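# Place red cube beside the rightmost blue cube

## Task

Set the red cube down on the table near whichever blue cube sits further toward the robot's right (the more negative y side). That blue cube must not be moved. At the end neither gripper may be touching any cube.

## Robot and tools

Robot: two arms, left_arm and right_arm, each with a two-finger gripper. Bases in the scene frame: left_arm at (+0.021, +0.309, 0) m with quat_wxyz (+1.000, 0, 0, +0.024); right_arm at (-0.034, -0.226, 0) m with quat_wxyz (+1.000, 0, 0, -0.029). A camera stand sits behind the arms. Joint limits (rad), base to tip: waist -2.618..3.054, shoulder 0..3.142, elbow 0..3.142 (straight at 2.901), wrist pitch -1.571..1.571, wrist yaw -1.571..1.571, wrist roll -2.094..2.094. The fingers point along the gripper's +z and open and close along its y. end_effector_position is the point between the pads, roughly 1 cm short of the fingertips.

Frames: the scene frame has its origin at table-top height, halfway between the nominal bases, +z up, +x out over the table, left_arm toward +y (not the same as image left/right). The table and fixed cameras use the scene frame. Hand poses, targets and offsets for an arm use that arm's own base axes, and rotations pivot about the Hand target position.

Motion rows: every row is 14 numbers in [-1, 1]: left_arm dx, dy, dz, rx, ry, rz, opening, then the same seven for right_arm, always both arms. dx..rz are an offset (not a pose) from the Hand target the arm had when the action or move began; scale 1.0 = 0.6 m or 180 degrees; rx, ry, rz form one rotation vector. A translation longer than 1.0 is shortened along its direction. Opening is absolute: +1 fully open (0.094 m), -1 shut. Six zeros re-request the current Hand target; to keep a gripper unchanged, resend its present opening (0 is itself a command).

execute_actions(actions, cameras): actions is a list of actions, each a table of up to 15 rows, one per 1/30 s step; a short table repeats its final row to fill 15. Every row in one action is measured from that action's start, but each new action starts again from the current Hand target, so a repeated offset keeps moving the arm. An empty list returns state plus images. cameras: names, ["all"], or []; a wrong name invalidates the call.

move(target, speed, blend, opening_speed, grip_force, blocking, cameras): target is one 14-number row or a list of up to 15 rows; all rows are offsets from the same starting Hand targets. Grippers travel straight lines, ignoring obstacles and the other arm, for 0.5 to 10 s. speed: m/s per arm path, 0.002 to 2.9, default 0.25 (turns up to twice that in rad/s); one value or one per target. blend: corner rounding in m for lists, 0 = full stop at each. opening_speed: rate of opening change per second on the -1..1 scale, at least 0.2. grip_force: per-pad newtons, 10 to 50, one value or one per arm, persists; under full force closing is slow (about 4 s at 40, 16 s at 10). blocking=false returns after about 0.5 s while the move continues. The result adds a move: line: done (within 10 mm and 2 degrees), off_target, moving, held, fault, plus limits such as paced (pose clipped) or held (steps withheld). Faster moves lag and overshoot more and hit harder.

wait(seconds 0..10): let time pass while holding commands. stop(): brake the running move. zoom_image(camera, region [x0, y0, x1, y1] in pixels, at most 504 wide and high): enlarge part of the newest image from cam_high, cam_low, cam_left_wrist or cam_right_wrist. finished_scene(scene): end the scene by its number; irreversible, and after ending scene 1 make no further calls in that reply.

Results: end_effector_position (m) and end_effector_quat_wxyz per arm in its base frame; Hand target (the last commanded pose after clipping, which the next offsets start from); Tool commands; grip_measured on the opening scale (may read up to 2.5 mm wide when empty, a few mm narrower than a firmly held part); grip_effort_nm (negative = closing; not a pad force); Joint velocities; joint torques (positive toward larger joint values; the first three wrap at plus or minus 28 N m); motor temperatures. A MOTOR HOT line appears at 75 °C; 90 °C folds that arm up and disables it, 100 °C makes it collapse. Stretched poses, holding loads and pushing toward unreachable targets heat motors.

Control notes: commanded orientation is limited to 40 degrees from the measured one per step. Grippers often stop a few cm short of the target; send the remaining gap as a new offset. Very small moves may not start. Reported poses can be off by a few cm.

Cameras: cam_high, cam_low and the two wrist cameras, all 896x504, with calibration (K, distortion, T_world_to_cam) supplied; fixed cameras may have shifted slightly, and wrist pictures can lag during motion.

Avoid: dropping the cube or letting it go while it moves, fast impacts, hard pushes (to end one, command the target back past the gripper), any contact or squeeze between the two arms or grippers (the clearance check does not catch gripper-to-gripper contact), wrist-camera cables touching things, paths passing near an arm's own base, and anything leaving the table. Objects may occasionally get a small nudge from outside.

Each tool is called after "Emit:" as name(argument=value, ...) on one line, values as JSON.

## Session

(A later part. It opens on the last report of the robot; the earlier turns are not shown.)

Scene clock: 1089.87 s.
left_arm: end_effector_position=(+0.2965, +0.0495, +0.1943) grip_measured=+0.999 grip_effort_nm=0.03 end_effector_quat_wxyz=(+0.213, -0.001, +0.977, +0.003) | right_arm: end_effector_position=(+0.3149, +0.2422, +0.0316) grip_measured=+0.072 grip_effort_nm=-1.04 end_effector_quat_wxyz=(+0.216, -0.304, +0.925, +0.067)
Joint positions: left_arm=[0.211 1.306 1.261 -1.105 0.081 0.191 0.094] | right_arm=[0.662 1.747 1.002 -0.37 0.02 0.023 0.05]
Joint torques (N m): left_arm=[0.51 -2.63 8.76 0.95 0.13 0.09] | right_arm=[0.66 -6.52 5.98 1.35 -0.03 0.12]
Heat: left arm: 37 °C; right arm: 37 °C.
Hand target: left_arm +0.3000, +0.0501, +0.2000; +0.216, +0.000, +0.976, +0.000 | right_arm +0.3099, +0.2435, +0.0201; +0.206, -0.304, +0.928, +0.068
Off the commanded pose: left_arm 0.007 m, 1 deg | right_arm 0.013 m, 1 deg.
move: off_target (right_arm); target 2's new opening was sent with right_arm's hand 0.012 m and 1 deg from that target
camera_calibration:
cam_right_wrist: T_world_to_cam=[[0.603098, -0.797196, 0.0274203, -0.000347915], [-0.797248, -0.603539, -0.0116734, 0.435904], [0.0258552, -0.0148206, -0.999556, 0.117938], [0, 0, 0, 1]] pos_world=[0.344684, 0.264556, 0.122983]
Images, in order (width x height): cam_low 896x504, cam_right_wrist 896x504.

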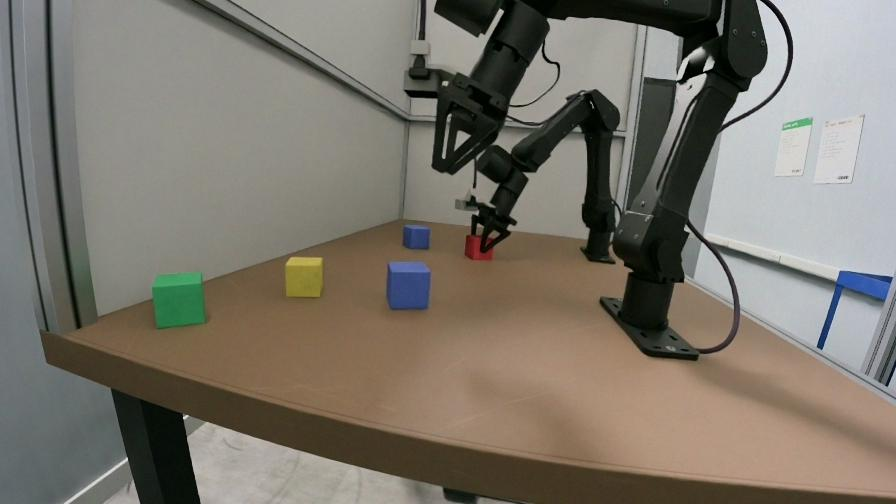

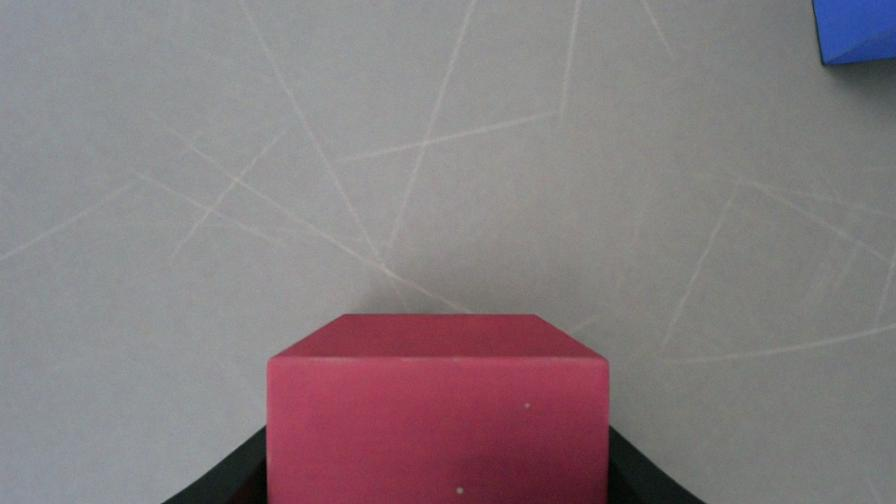

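Emit:
move(target=[[0, 0, 0, 0, 0, 0, 1, 0, 0, 0.1333, 0, 0, 0, -0.1], [0, 0, 0, 0, 0, 0, 1, 0.1993, -0.1517, 0.1665, 0, 0, 0.0428, -0.1]], speed=0.3, blend=[0.03, 0], cameras=["all"])

Scene clock: 1108.57 s.
left_arm: end_effector_position=(+0.2965, +0.0495, +0.1943) grip_measured=+0.999 grip_effort_nm=0.03 end_effector_quat_wxyz=(+0.213, -0.001, +0.977, +0.003) | right_arm: end_effector_position=(+0.4253, +0.1447, +0.1210) grip_measured=+0.072 grip_effort_nm=-1.05 end_effector_quat_wxyz=(+0.204, -0.355, +0.909, +0.071)
Joint positions: left_arm=[0.211 1.306 1.261 -1.105 0.081 0.191 0.094] | right_arm=[0.251 1.884 1.562 -0.854 -0.187 -0.456 0.05]
Joint torques (N m): left_arm=[0.51 -2.63 8.76 0.95 0.14 0.08] | right_arm=[0.44 -7.64 11.21 1 -0.4 -0.06]
Heat: left arm: 37 °C; right arm: 37 °C.
Hand target: left_arm +0.3000, +0.0501, +0.2000; +0.216, +0.000, +0.976, +0.000 | right_arm +0.4295, +0.1524, +0.1200; +0.201, -0.366, +0.905, +0.082
Off the commanded pose: left_arm 0.007 m, 1 deg | right_arm 0.009 m, 2 deg.
move: done
camera_calibration:
cam_left_wrist: T_world_to_cam=[[0.00684699, -0.999909, 0.0115888, 0.0442769], [-0.999912, -0.00697761, -0.0112679, 0.33906], [0.0113477, -0.0115107, -0.999869, 0.28021], [0, 0, 0, 1]] pos_world=[0.335547, 0.0498641, 0.283481]
cam_right_wrist: T_world_to_cam=[[0.686304, -0.726469, 0.0350691, -0.193596], [-0.727112, -0.686453, 0.00950342, 0.445601], [0.0171693, -0.0320214, -0.99934, 0.209167], [0, 0, 0, 1]] pos_world=[0.453276, 0.171941, 0.211583]

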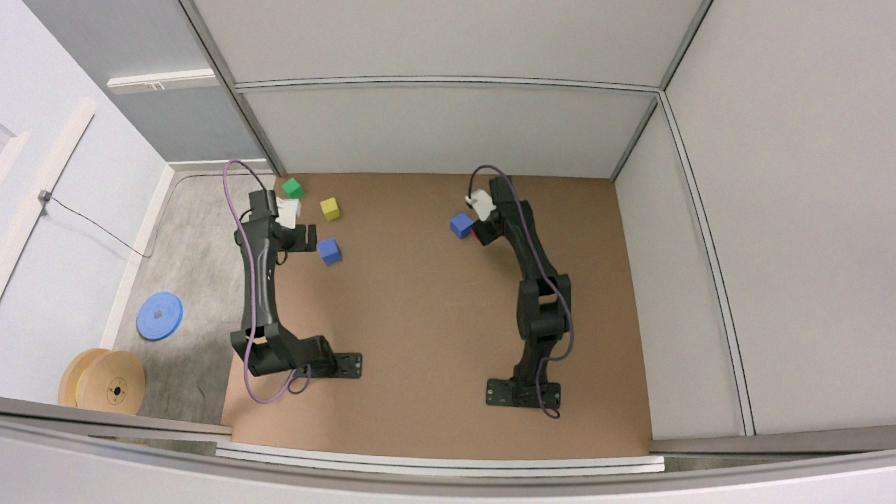

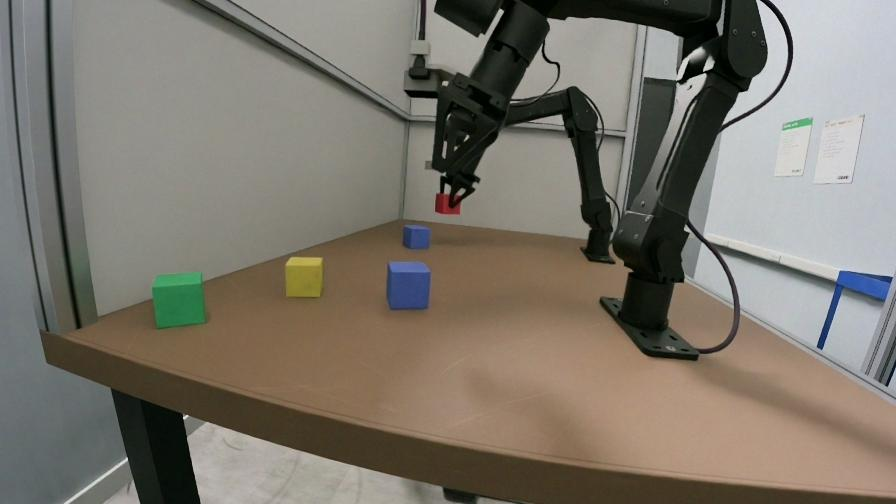

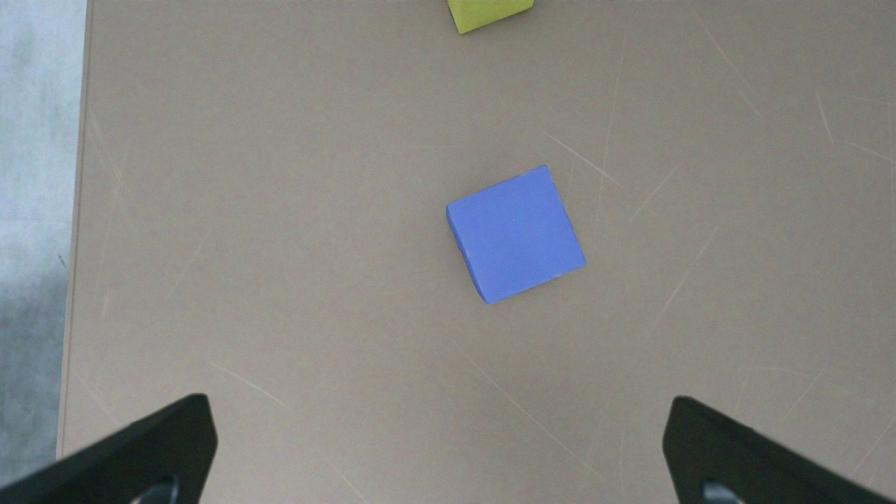

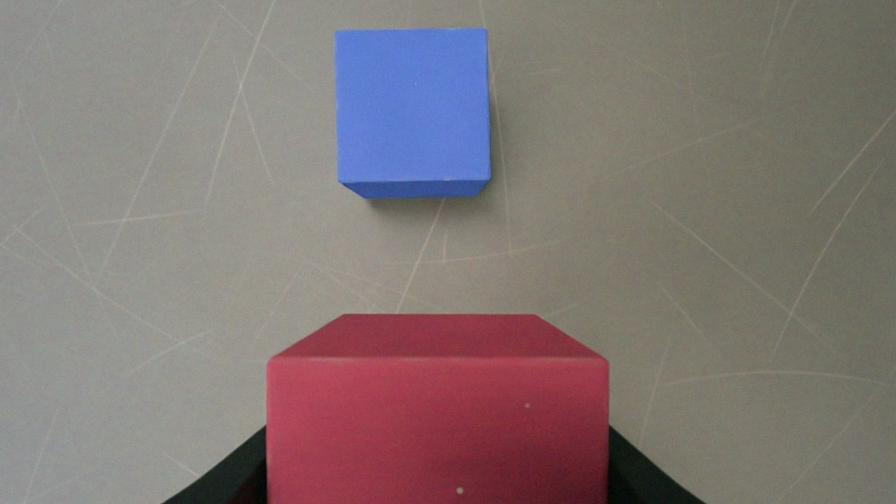

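Emit:
move(target=[[0, 0, 0, 0, 0, 0, 1, 0.0015, 0.0273, -0.1, 0, 0, 0, -0.1], [0, 0, 0, 0, 0, 0, 1, 0.0015, 0.0273, -0.17, 0, 0, 0, 0.5], [0, 0, 0, 0, 0, 0, 1, 0.0015, 0.0273, -0.02, 0, 0, 0, 0.5]], speed=[0.25, 0.12, 0.3], blend=[0.03, 0, 0], cameras=["all"])

Scene clock: 1135.30 s.
left_arm: end_effector_position=(+0.2965, +0.0495, +0.1943) grip_measured=+0.999 grip_effort_nm=0.03 end_effector_quat_wxyz=(+0.213, -0.001, +0.977, +0.003) | right_arm: end_effector_position=(+0.4295, +0.1653, +0.0910) grip_measured=+0.498 grip_effort_nm=0.09 end_effector_quat_wxyz=(+0.188, -0.367, +0.908, +0.078)
Joint positions: left_arm=[0.211 1.306 1.261 -1.105 0.081 0.191 0.094] | right_arm=[0.292 1.964 1.563 -0.802 -0.187 -0.442 0.07]
Joint torques (N m): left_arm=[0.51 -2.63 8.76 0.95 0.13 0.09] | right_arm=[0.27 -12.23 9.77 0.9 -0.2 0.11]
Motor temperatures (°C): left_arm=[26 32 37 28 23 25 27] | right_arm=[24 33 37 35 24 26 25]
Heat: left arm: 37 °C; right arm: 37 °C.
Hand target: left_arm +0.3000, +0.0501, +0.2000; +0.216, +0.000, +0.976, +0.000 | right_arm +0.4304, +0.1687, +0.1079; +0.201, -0.366, +0.905, +0.082
Off the commanded pose: left_arm 0.007 m, 1 deg | right_arm 0.017 m, 2 deg.
move: off_target (right_arm); blend cut to 0.021 m at target 1; target 2's new opening was sent with right_arm's hand 0.021 m and 2 deg from that target
camera_calibration:
cam_left_wrist: T_world_to_cam=[[0.00684699, -0.999909, 0.0115888, 0.0442769], [-0.999912, -0.00697761, -0.0112679, 0.33906], [0.0113477, -0.0115107, -0.999869, 0.28021], [0, 0, 0, 1]] pos_world=[0.335547, 0.0498641, 0.283481]
cam_right_wrist: T_world_to_cam=[[0.706917, -0.707127, 0.0154622, -0.190734], [-0.707173, -0.706219, 0.0340733, 0.455576], [-0.0131744, -0.0350215, -0.9993, 0.19331], [0, 0, 0, 1]] pos_world=[0.459551, 0.193633, 0.180601]

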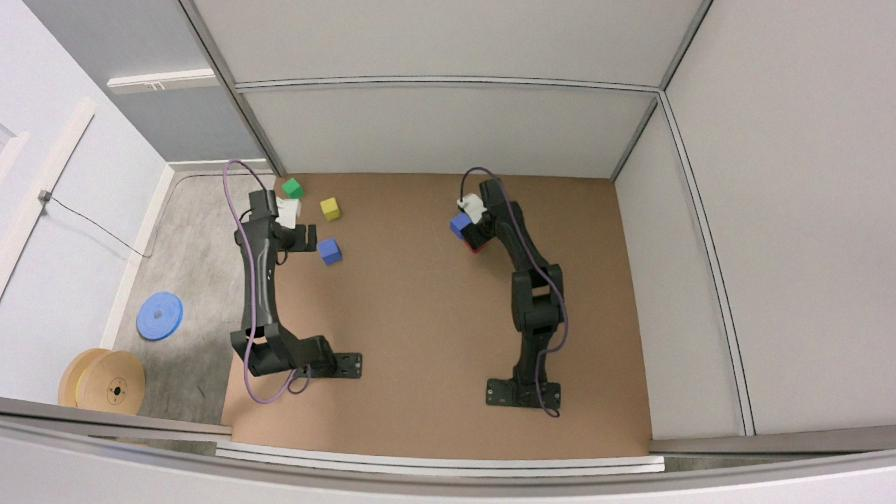

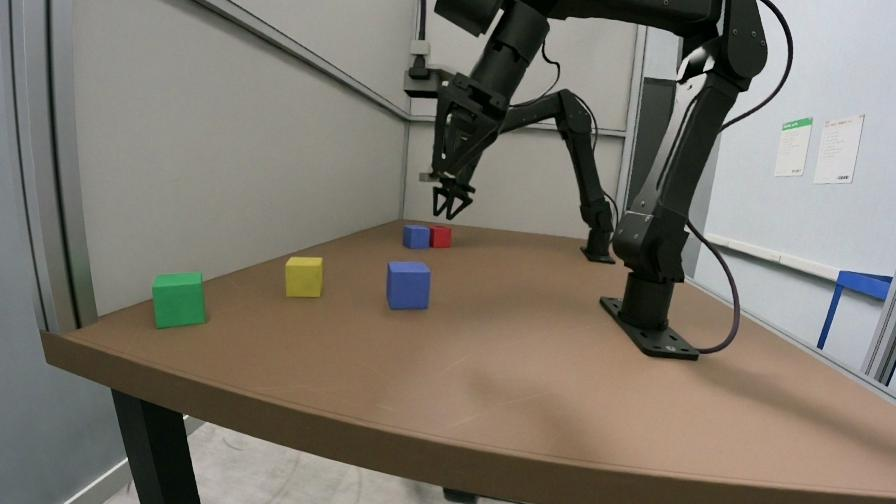

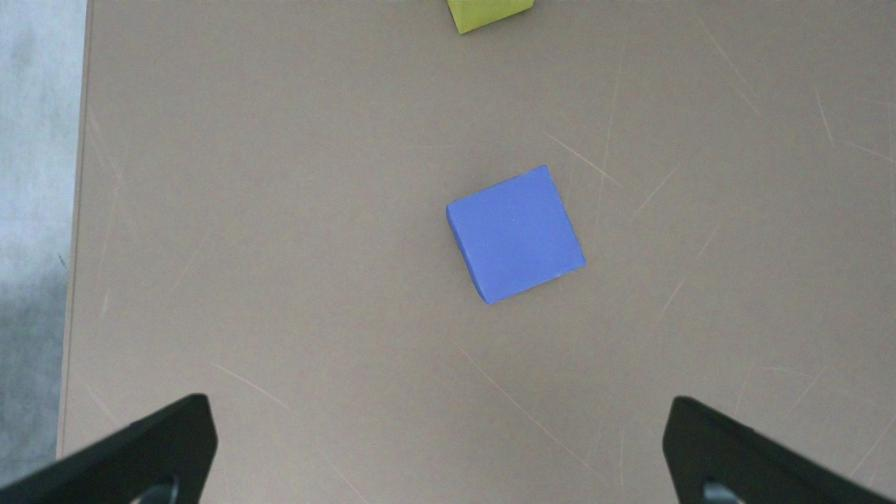

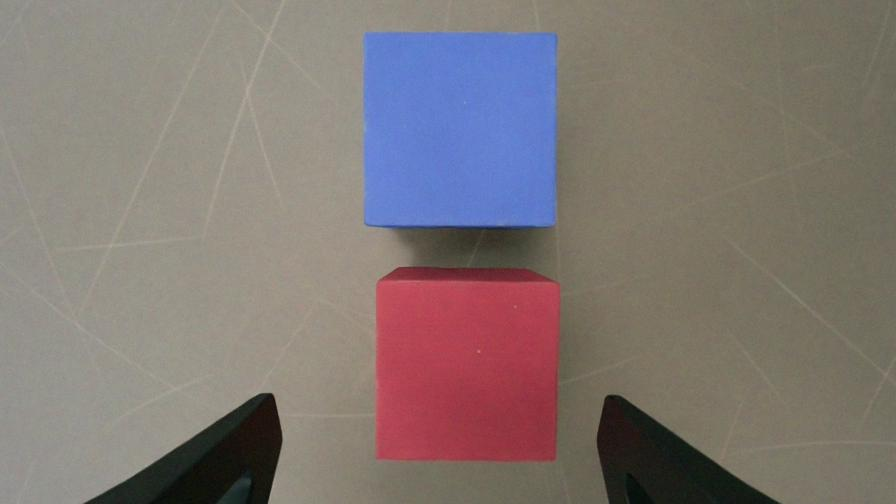

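Emit:
move(target=[[0, 0, 0, 0, 0, 0, 1, -0.0035, -0.0038, -0.1, 0, 0, 0, 1], [0, 0, 0, 0, 0, 0, 1, -0.0035, -0.0038, -0.1465, 0, 0, 0, -0.1], [0, 0, 0, 0, 0, 0, 1, -0.0035, -0.0038, -0.08, 0, 0, 0, -0.1], [0, 0, 0, 0, 0, 0, 1, -0.021, -0.0206, -0.08, 0, 0, 0, -0.1], [0, 0, 0, 0, 0, 0, 1, -0.021, -0.0206, -0.1495, 0, 0, 0, 0.5], [0, 0, 0, 0, 0, 0, 1, -0.021, -0.0206, -0.02, 0, 0, 0, 0.5]], speed=[0.2, 0.12, 0.3, 0.2, 0.12, 0.3], blend=[0.02, 0, 0.02, 0.01, 0, 0], cameras=["all"])

Scene clock: 1205.37 s.
left_arm: end_effector_position=(+0.2965, +0.0495, +0.1943) grip_measured=+0.999 grip_effort_nm=0.03 end_effector_quat_wxyz=(+0.213, -0.001, +0.977, +0.003) | right_arm: end_effector_position=(+0.4147, +0.1588, +0.0819) grip_measured=+0.498 grip_effort_nm=0.09 end_effector_quat_wxyz=(+0.190, -0.365, +0.908, +0.083)
Joint positions: left_arm=[0.211 1.306 1.261 -1.105 0.081 0.191 0.094] | right_arm=[0.282 1.909 1.447 -0.741 -0.201 -0.444 0.07]
Joint torques (N m): left_arm=[0.51 -2.62 8.77 0.95 0.14 0.09] | right_arm=[-0.76 -11.43 9.48 0.89 -0.13 -0.06]
Heat: left arm: 38 °C; right arm: 38 °C.
Hand target: left_arm +0.3000, +0.0501, +0.2000; +0.216, +0.000, +0.976, +0.000 | right_arm +0.4178, +0.1564, +0.0960; +0.201, -0.366, +0.905, +0.082
Off the commanded pose: left_arm 0.007 m, 1 deg | right_arm 0.015 m, 1 deg.
move: off_target (right_arm); blend cut to 0.014 m at target 1, 0.0073 m at target 3, 0.0073 m at target 4; target 2's new opening was sent with right_arm's hand 0.019 m and 2 deg from that target; target 5's new opening was sent with right_arm's hand 0.024 m and 3 deg from that target
camera_calibration:
cam_left_wrist: T_world_to_cam=[[0.00684699, -0.999909, 0.0115888, 0.0442769], [-0.999912, -0.00697761, -0.0112679, 0.33906], [0.0113477, -0.0115107, -0.999869, 0.28021], [0, 0, 0, 1]] pos_world=[0.335547, 0.0498641, 0.283481]
cam_right_wrist: T_world_to_cam=[[0.704847, -0.709335, 0.00583858, -0.182762], [-0.709205, -0.704498, 0.0266776, 0.442091], [-0.0148101, -0.0229444, -0.999627, 0.1826], [0, 0, 0, 1]] pos_world=[0.445056, 0.186002, 0.171805]

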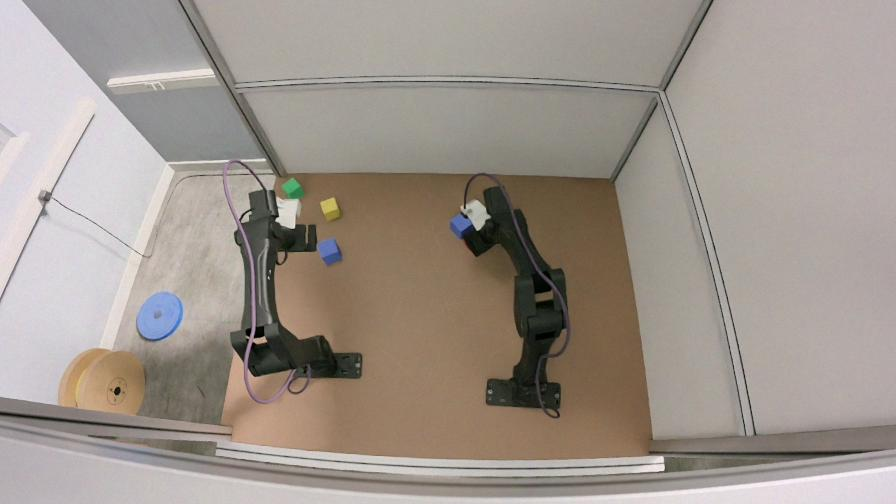

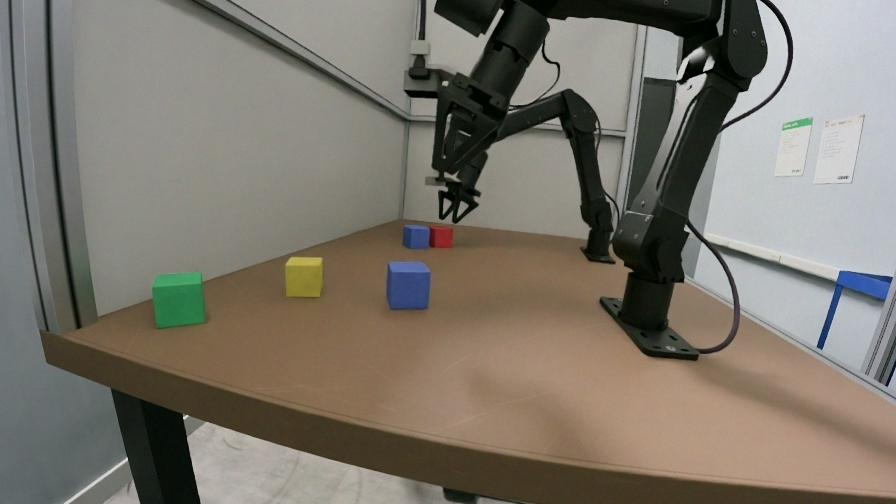

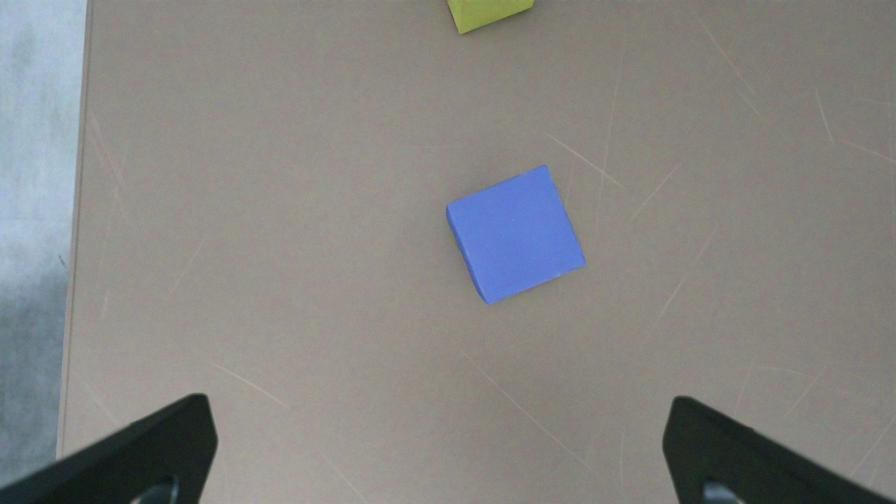

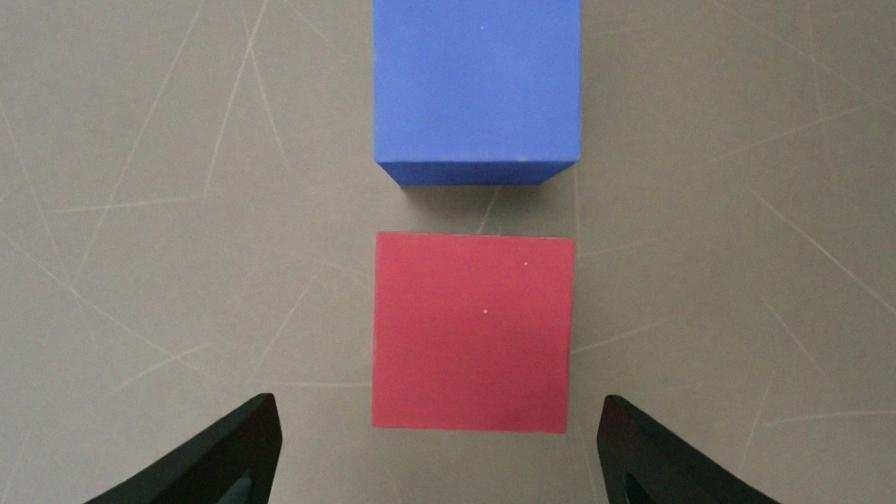

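Emit:
move(target=[[0.05, -0.02, 0, 0, 0, 0, 1, 0, 0, 0.0833, 0, 0, 0, 1], [0.1605, -0.0677, -0.1595, 0.0174, -0.2748, 0.0187, 1, -0.055, -0.2248, 0.0293, 0.091, -0.276, -0.243, 1]], speed=0.4, blend=[0.03, 0], cameras=["cam_high", "cam_low"])

Emit:
zoom_image(camera="cam_high", region=[410, 180, 530, 300])

Scene clock: 1341.00 s.
left_arm: end_effector_position=(+0.3986, +0.0111, +0.1106) grip_measured=+0.999 grip_effort_nm=0.04 end_effector_quat_wxyz=(+0.608, -0.022, +0.793, +0.029) | right_arm: end_effector_position=(+0.3899, +0.0252, +0.1259) grip_measured=+0.998 grip_effort_nm=0.09 end_effector_quat_wxyz=(+0.625, +0.008, +0.780, -0.027)
Joint positions: left_arm=[-0.014 1.544 0.341 0.941 -0.087 -0.003 0.094] | right_arm=[0.156 1.478 0.317 0.936 0.204 0.014 0.094]
Joint torques (N m): left_arm=[-0.83 -3.17 4.3 2.08 -0.14 0.02] | right_arm=[0.06 -3.38 4.59 2.04 0.26 0.12]
Motor temperatures (°C): left_arm=[26 30 38 29 23 25 27] | right_arm=[24 41 41 32 24 26 24]
Heat: left arm: 38 °C; right arm: 41 °C.
Hand target: left_arm +0.3962, +0.0095, +0.1041; +0.605, -0.022, +0.796, +0.032 | right_arm +0.3848, +0.0215, +0.1136; +0.615, +0.016, +0.788, -0.032
Off the commanded pose: left_arm 0.007 m, 1 deg | right_arm 0.014 m, 2 deg.
move: off_target (right_arm); blend cut to 0.0251 m at target 1
Images, in order (width x height): cam_high 896x504, cam_low 896x504.

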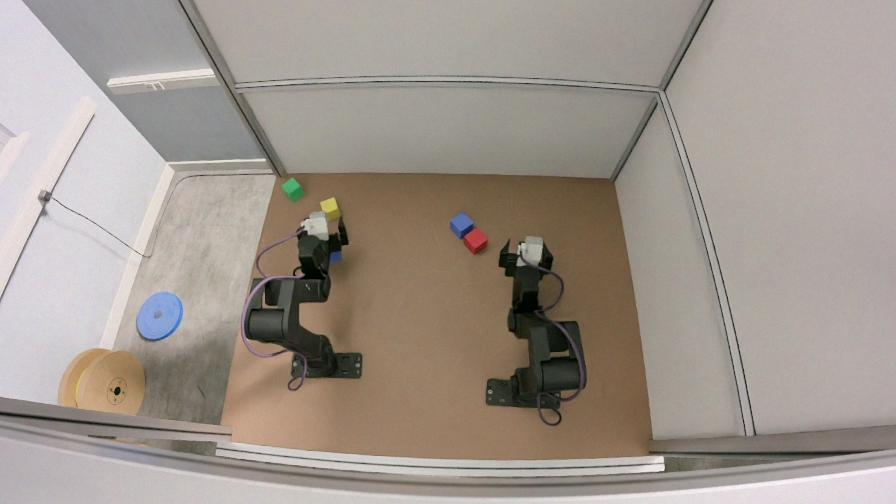

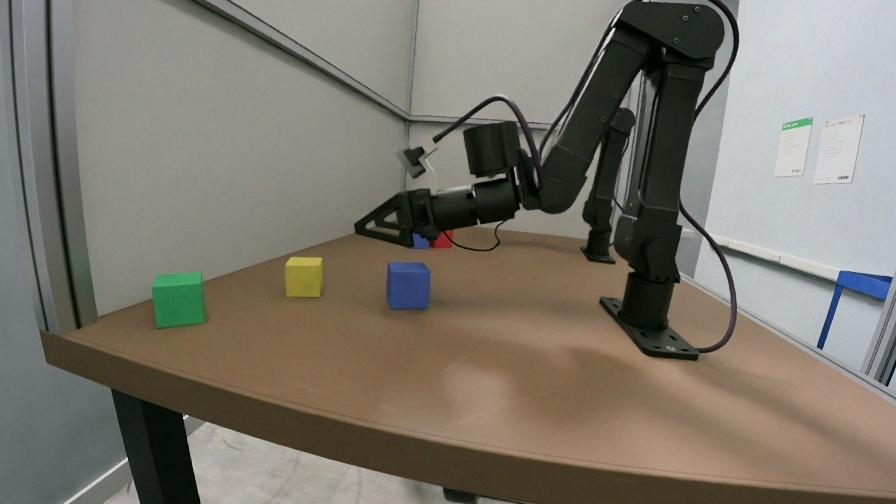

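Scaled by 4.200.

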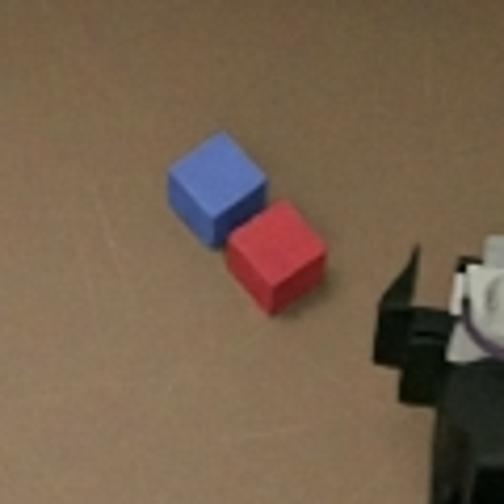

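Emit:
move(target=[[0, 0, 0, 0, 0, 0, 1, 0.0712, 0.2413, -0.006, -0.089, 0.276, 0.2375, 1], [0, 0, 0, 0, 0, 0, 1, 0.0712, 0.2413, -0.1593, -0.089, 0.276, 0.2375, -0.1], [0, 0, 0, 0, 0, 0, 1, 0.0712, 0.2413, -0.0227, -0.089, 0.276, 0.2375, -0.1], [0, 0, 0, 0, 0, 0, 1, 0.036, 0.2082, -0.081, -0.089, 0.276, 0.2375, -0.1]], speed=[0.5, 0.25, 0.4, 0.25], blend=[0.03, 0, 0.03, 0], cameras=["cam_right_wrist"])

Scene clock: 1403.00 s.
left_arm: end_effector_position=(+0.3986, +0.0111, +0.1108) grip_measured=+0.999 grip_effort_nm=0.03 end_effector_quat_wxyz=(+0.609, -0.022, +0.793, +0.029) | right_arm: end_effector_position=(+0.4048, +0.1440, +0.0551) grip_measured=+0.073 grip_effort_nm=-1.05 end_effector_quat_wxyz=(+0.183, -0.352, +0.915, +0.071)
Joint positions: left_arm=[-0.014 1.544 0.341 0.942 -0.087 -0.003 0.094] | right_arm=[0.266 1.893 1.323 -0.646 -0.177 -0.437 0.05]
Joint torques (N m): left_arm=[-0.81 -3.17 4.3 2.13 -0.15 0.02] | right_arm=[-0.49 -11.74 6.34 1.24 -0.37 -0.11]
Motor temperatures (°C): left_arm=[26 29 36 33 23 25 27] | right_arm=[24 36 38 40 24 26 24]
Heat: left arm: 36 °C; right arm: 40 °C.
Hand target: left_arm +0.3962, +0.0095, +0.1042; +0.605, -0.022, +0.796, +0.032 | right_arm +0.4064, +0.1465, +0.0649; +0.202, -0.358, +0.908, +0.079
Off the commanded pose: left_arm 0.007 m, 1 deg | right_arm 0.010 m, 3 deg.
move: off_target (right_arm); blend cut to 0.0227 m at target 3; target 2's new opening was sent with right_arm's hand 0.012 m and 2 deg from that target
camera_calibration:
cam_right_wrist: T_world_to_cam=[[0.682157, -0.731017, 0.0166161, -0.174413], [-0.730795, -0.680836, 0.0489967, 0.429439], [-0.0245046, -0.0455664, -0.998661, 0.162462], [0, 0, 0, 1]] pos_world=[0.43679, 0.172281, 0.144102]
Images, in order (width x height): cam_right_wrist 896x504.

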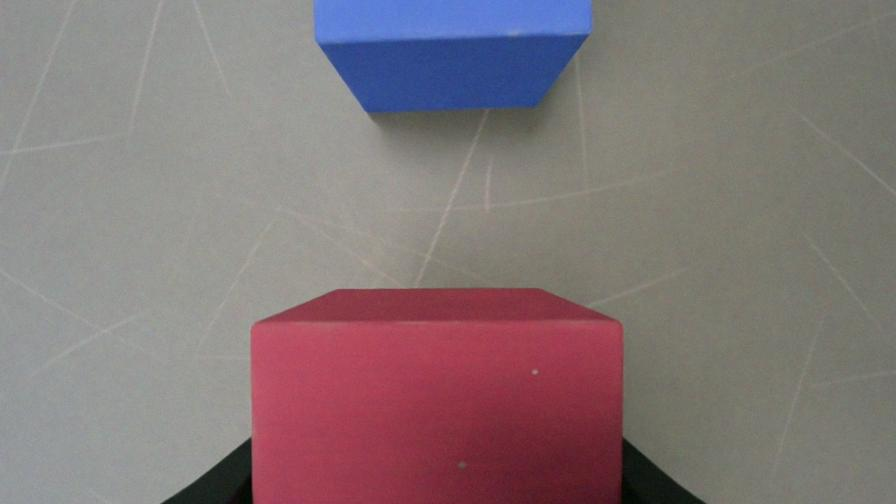

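Emit:
move(target=[[0, 0, 0, 0, 0, 0, 1, 0.0242, 0.0133, -0.0333, 0, 0, 0, -0.1], [0, 0, 0, 0, 0, 0, 1, 0.0242, 0.0133, -0.095, 0, 0, 0, 0.5], [0, 0, 0, 0, 0, 0, 1, 0.0242, 0.0133, 0.05, 0, 0, 0, 0.5]], speed=[0.15, 0.12, 0.3], blend=[0.02, 0, 0], cameras=["cam_right_wrist", "cam_high", "cam_low"])

Scene clock: 1433.83 s.
left_arm: end_effector_position=(+0.3986, +0.0111, +0.1108) grip_measured=+0.999 grip_effort_nm=0.03 end_effector_quat_wxyz=(+0.609, -0.022, +0.793, +0.029) | right_arm: end_effector_position=(+0.4205, +0.1488, +0.0796) grip_measured=+0.498 grip_effort_nm=0.09 end_effector_quat_wxyz=(+0.190, -0.353, +0.913, +0.072)
Joint positions: left_arm=[-0.014 1.544 0.341 0.942 -0.087 -0.003 0.094] | right_arm=[0.266 1.916 1.45 -0.734 -0.18 -0.438 0.07]
Joint torques (N m): left_arm=[-0.83 -3.17 4.3 2.12 -0.15 0.02] | right_arm=[0.44 -11.59 9.57 0.93 -0.3 0]
Motor temperatures (°C): left_arm=[26 29 35 34 23 25 27] | right_arm=[24 41 38 36 24 26 25]
Heat: left arm: 35 °C; right arm: 41 °C.
Hand target: left_arm +0.3962, +0.0095, +0.1042; +0.605, -0.022, +0.796, +0.032 | right_arm +0.4209, +0.1545, +0.0951; +0.203, -0.358, +0.908, +0.079
Off the commanded pose: left_arm 0.007 m, 1 deg | right_arm 0.016 m, 2 deg.
move: off_target (right_arm); blend cut to 0.013 m at target 1; target 2's new opening was sent with right_arm's hand 0.022 m and 2 deg from that target
camera_calibration:
cam_right_wrist: T_world_to_cam=[[0.683226, -0.72989, 0.0214964, -0.183004], [-0.730134, -0.682448, 0.0341931, 0.444111], [-0.010287, -0.0390569, -0.999184, 0.180596], [0, 0, 0, 1]] pos_world=[0.451152, 0.176563, 0.169197]
Images, in order (width x height): cam_high 896x504, cam_low 896x504, cam_right_wrist 896x504.

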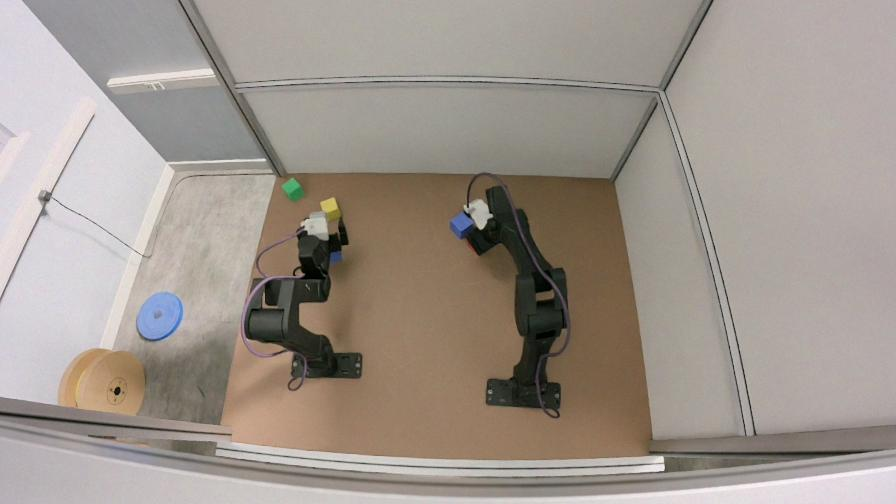

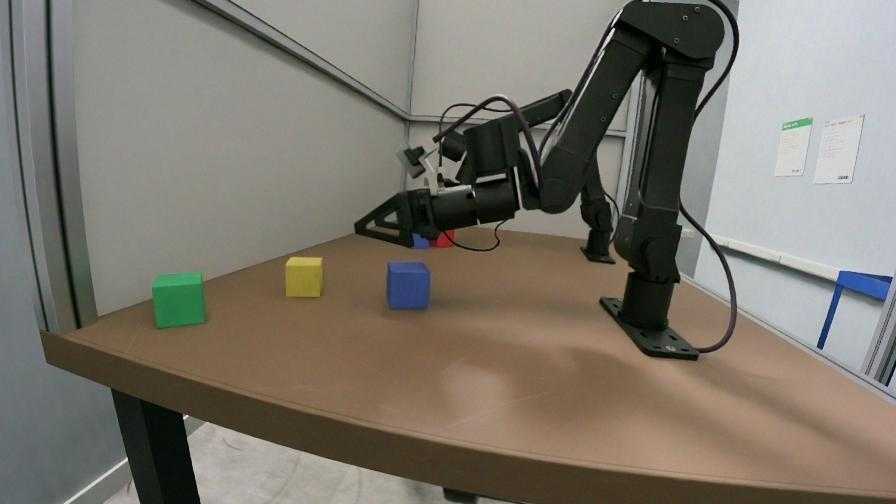

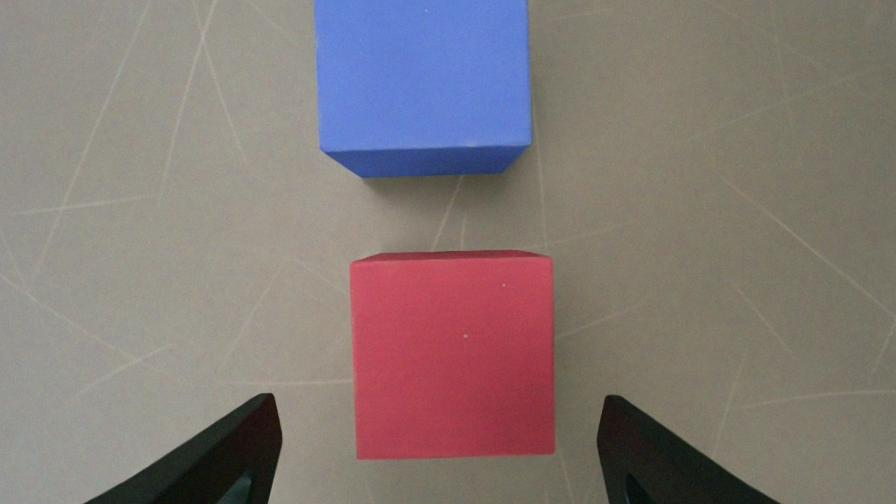

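Emit:
finished_scene(scene=1)

The scene is finished: the task was done.


## Next scene

The same job, from a new start.

Emit:
execute_actions(actions=[], cameras=["cam_high"])

Emit:
zoom_image(camera="cam_high", region=[260, 165, 620, 345])

Scene clock: 0.00 s.
left_arm: end_effector_position=(+0.3780, -0.0296, +0.1250) grip_measured=+1.000 grip_effort_nm=n/a end_effector_quat_wxyz=(+0.653, +0.021, +0.757, +0.012) | right_arm: end_effector_position=(+0.3706, -0.0337, +0.1348) grip_measured=+1.000 grip_effort_nm=n/a end_effector_quat_wxyz=(+0.652, +0.096, +0.745, -0.105)
Joint positions: left_arm=[-0.144 1.532 0.226 1.159 -0.133 0.027 0.094] | right_arm=[0.081 1.481 0.229 1.113 0.365 0.018 0.094]
Joint velocities: within noise
Joint torques (N m): no reading
Motor temperatures (°C): left_arm=[26 26 28 24 23 25 27] | right_arm=[24 28 29 27 24 26 24]
Heat: left arm: 28 °C; right arm: 29 °C.
Hand target: left_arm +0.3795, -0.0297, +0.1298; +0.659, +0.020, +0.752, +0.012 | right_arm +0.3711, -0.0338, +0.1352; +0.651, +0.096, +0.746, -0.105
Tool commands: left_gripper/opening=+1.0 right_gripper/opening=+1.0
Images, in order (width x height): cam_high 896x504.

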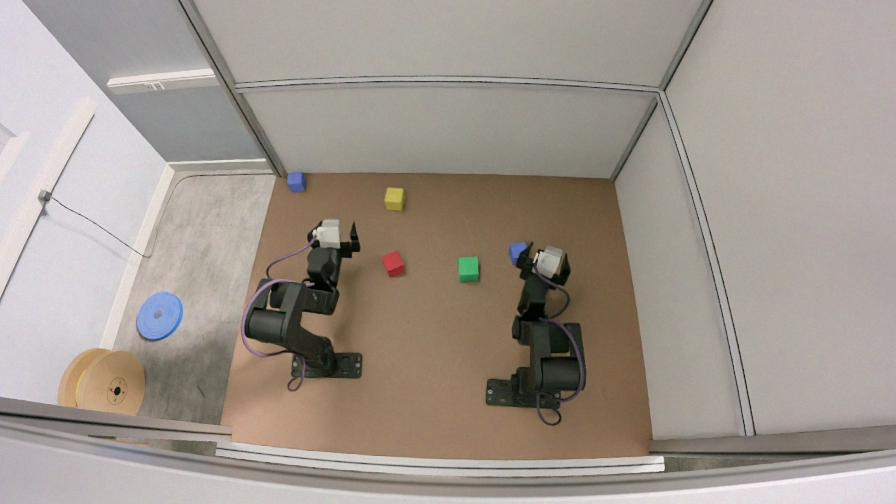

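Scaled by 1.400.

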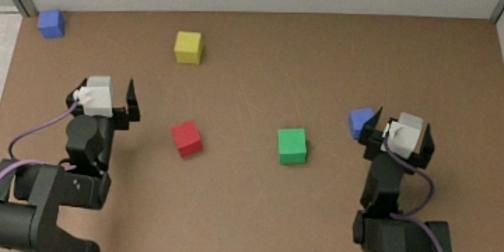

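Emit:
move(target=[[0,0,0,0,0,0,1,-0.0697,0.7153,-0.0253,-0.0012,0.3243,0.179,1],[0,0,0,0,0,0,1,-0.0697,0.7153,-0.1953,-0.0012,0.3243,0.179,-0.1],[0,0,0,0,0,0,1,-0.0697,0.7153,0.008,-0.0012,0.3243,0.179,-0.1],[0,0,0,0,0,0,1,-0.0908,0.0723,-0.0087,-0.0012,0.3243,0.179,-0.1],[0,0,0,0,0,0,1,-0.0908,0.0723,-0.1087,-0.0012,0.3243,0.179,-0.1]], speed=[0.5,0.25,0.4,0.5,0.25], blend=[0.03,0,0.03,0.03,0], cameras=["cam_right_wrist"])

Scene clock: 41.53 s.
left_arm: end_effector_position=(+0.3780, -0.0296, +0.1250) grip_measured=+1.000 grip_effort_nm=-0.03 end_effector_quat_wxyz=(+0.653, +0.021, +0.757, +0.012) | right_arm: end_effector_position=(+0.3138, +0.0085, +0.0736) grip_measured=+0.087 grip_effort_nm=-1.05 end_effector_quat_wxyz=(+0.208, -0.166, +0.964, +0.030)
Joint positions: left_arm=[-0.144 1.532 0.226 1.159 -0.133 0.027 0.094] | right_arm=[-0.063 1.404 0.857 -0.626 -0.152 -0.373 0.051]
Joint torques (N m): left_arm=[0.02 -4.31 5.46 2 -0.03 0.01] | right_arm=[-0.77 -4.23 6.67 1.25 -0.33 -0.09]
Motor temperatures (°C): left_arm=[26 27 29 30 23 25 27] | right_arm=[24 29 31 32 24 26 24]
Heat: left arm: 30 °C; right arm: 32 °C.
Hand target: left_arm +0.3795, -0.0297, +0.1298; +0.659, +0.020, +0.752, +0.012 | right_arm +0.3166, +0.0095, +0.0700; +0.213, -0.170, +0.961, +0.037
Off the commanded pose: left_arm 0.005 m, 1 deg | right_arm 0.005 m, 1 deg.
move: done; target 2's new opening was sent with right_arm's hand 0.012 m and 1 deg from that target
camera_calibration:
cam_right_wrist: T_world_to_cam=[[0.345891, -0.937787, 0.0302598, -0.10544], [-0.938231, -0.345384, 0.0208016, 0.334037], [-0.00905621, -0.0355858, -0.999326, 0.16766], [0, 0, 0, 1]] pos_world=[0.351393, 0.0224568, 0.163789]
Images, in order (width x height): cam_right_wrist 896x504.

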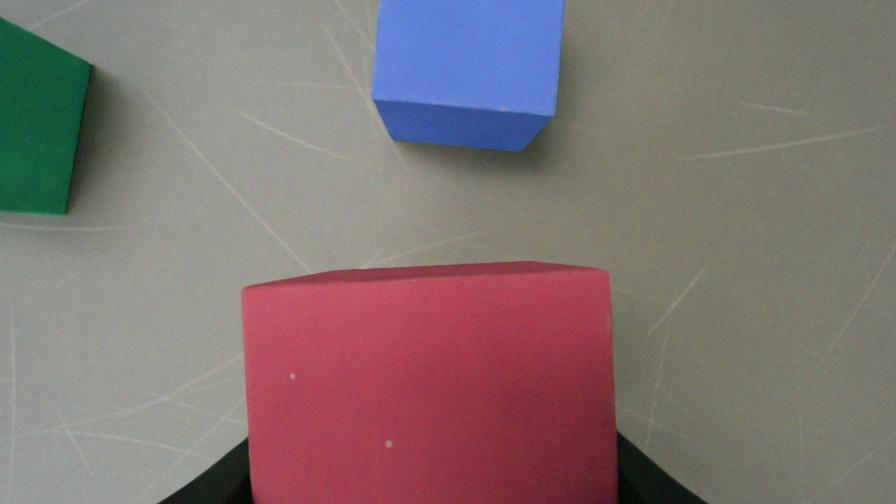

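Emit:
move(target=[[0,0,0,0,0,0,1,0.0322,-0.0012,-0.0333,0,0,-0.044,-0.1],[0,0,0,0,0,0,1,0.0322,-0.0012,-0.1083,0,0,-0.044,0.5],[0,0,0,0,0,0,1,0.0322,-0.0012,0.08,0,0,-0.044,0.5]], speed=[0.2,0.15,0.3], blend=[0.02,0,0], cameras=["cam_right_wrist"])

Scene clock: 65.37 s.
left_arm: end_effector_position=(+0.3780, -0.0296, +0.1250) grip_measured=+1.000 grip_effort_nm=-0.03 end_effector_quat_wxyz=(+0.653, +0.021, +0.757, +0.012) | right_arm: end_effector_position=(+0.3366, +0.0072, +0.1145) grip_measured=+0.498 grip_effort_nm=0.09 end_effector_quat_wxyz=(+0.217, -0.103, +0.970, +0.023)
Joint positions: left_arm=[-0.144 1.532 0.226 1.159 -0.133 0.027 0.094] | right_arm=[-0.038 1.432 1.039 -0.75 -0.106 -0.227 0.07]
Joint torques (N m): left_arm=[0.02 -4.31 5.46 2 -0.03 0.01] | right_arm=[0.66 -5.75 8.76 0.95 0.01 0.09]
Heat: left arm: 31 °C; right arm: 31 °C.
Hand target: left_arm +0.3795, -0.0297, +0.1298; +0.659, +0.020, +0.752, +0.012 | right_arm +0.3360, +0.0089, +0.1181; +0.215, -0.103, +0.971, +0.022
Off the commanded pose: left_arm 0.005 m, 1 deg | right_arm 0.004 m, 0 deg.
move: done; target 2's new opening was sent with right_arm's hand 0.025 m and 4 deg from that target
camera_calibration:
cam_right_wrist: T_world_to_cam=[[0.225213, -0.974132, 0.0186223, -0.0735964], [-0.974309, -0.225159, 0.00499856, 0.367253], [-0.000676288, -0.0192696, -0.999814, 0.205796], [0, 0, 0, 1]] pos_world=[0.374532, 0.0149633, 0.205293]
Images, in order (width x height): cam_right_wrist 896x504.

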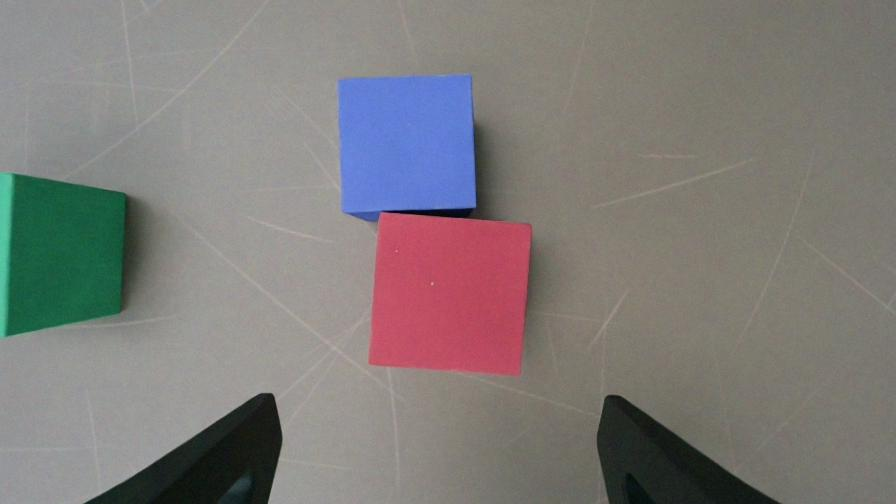

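Emit:
finished_scene(scene=2)

The scene is finished: the task was done.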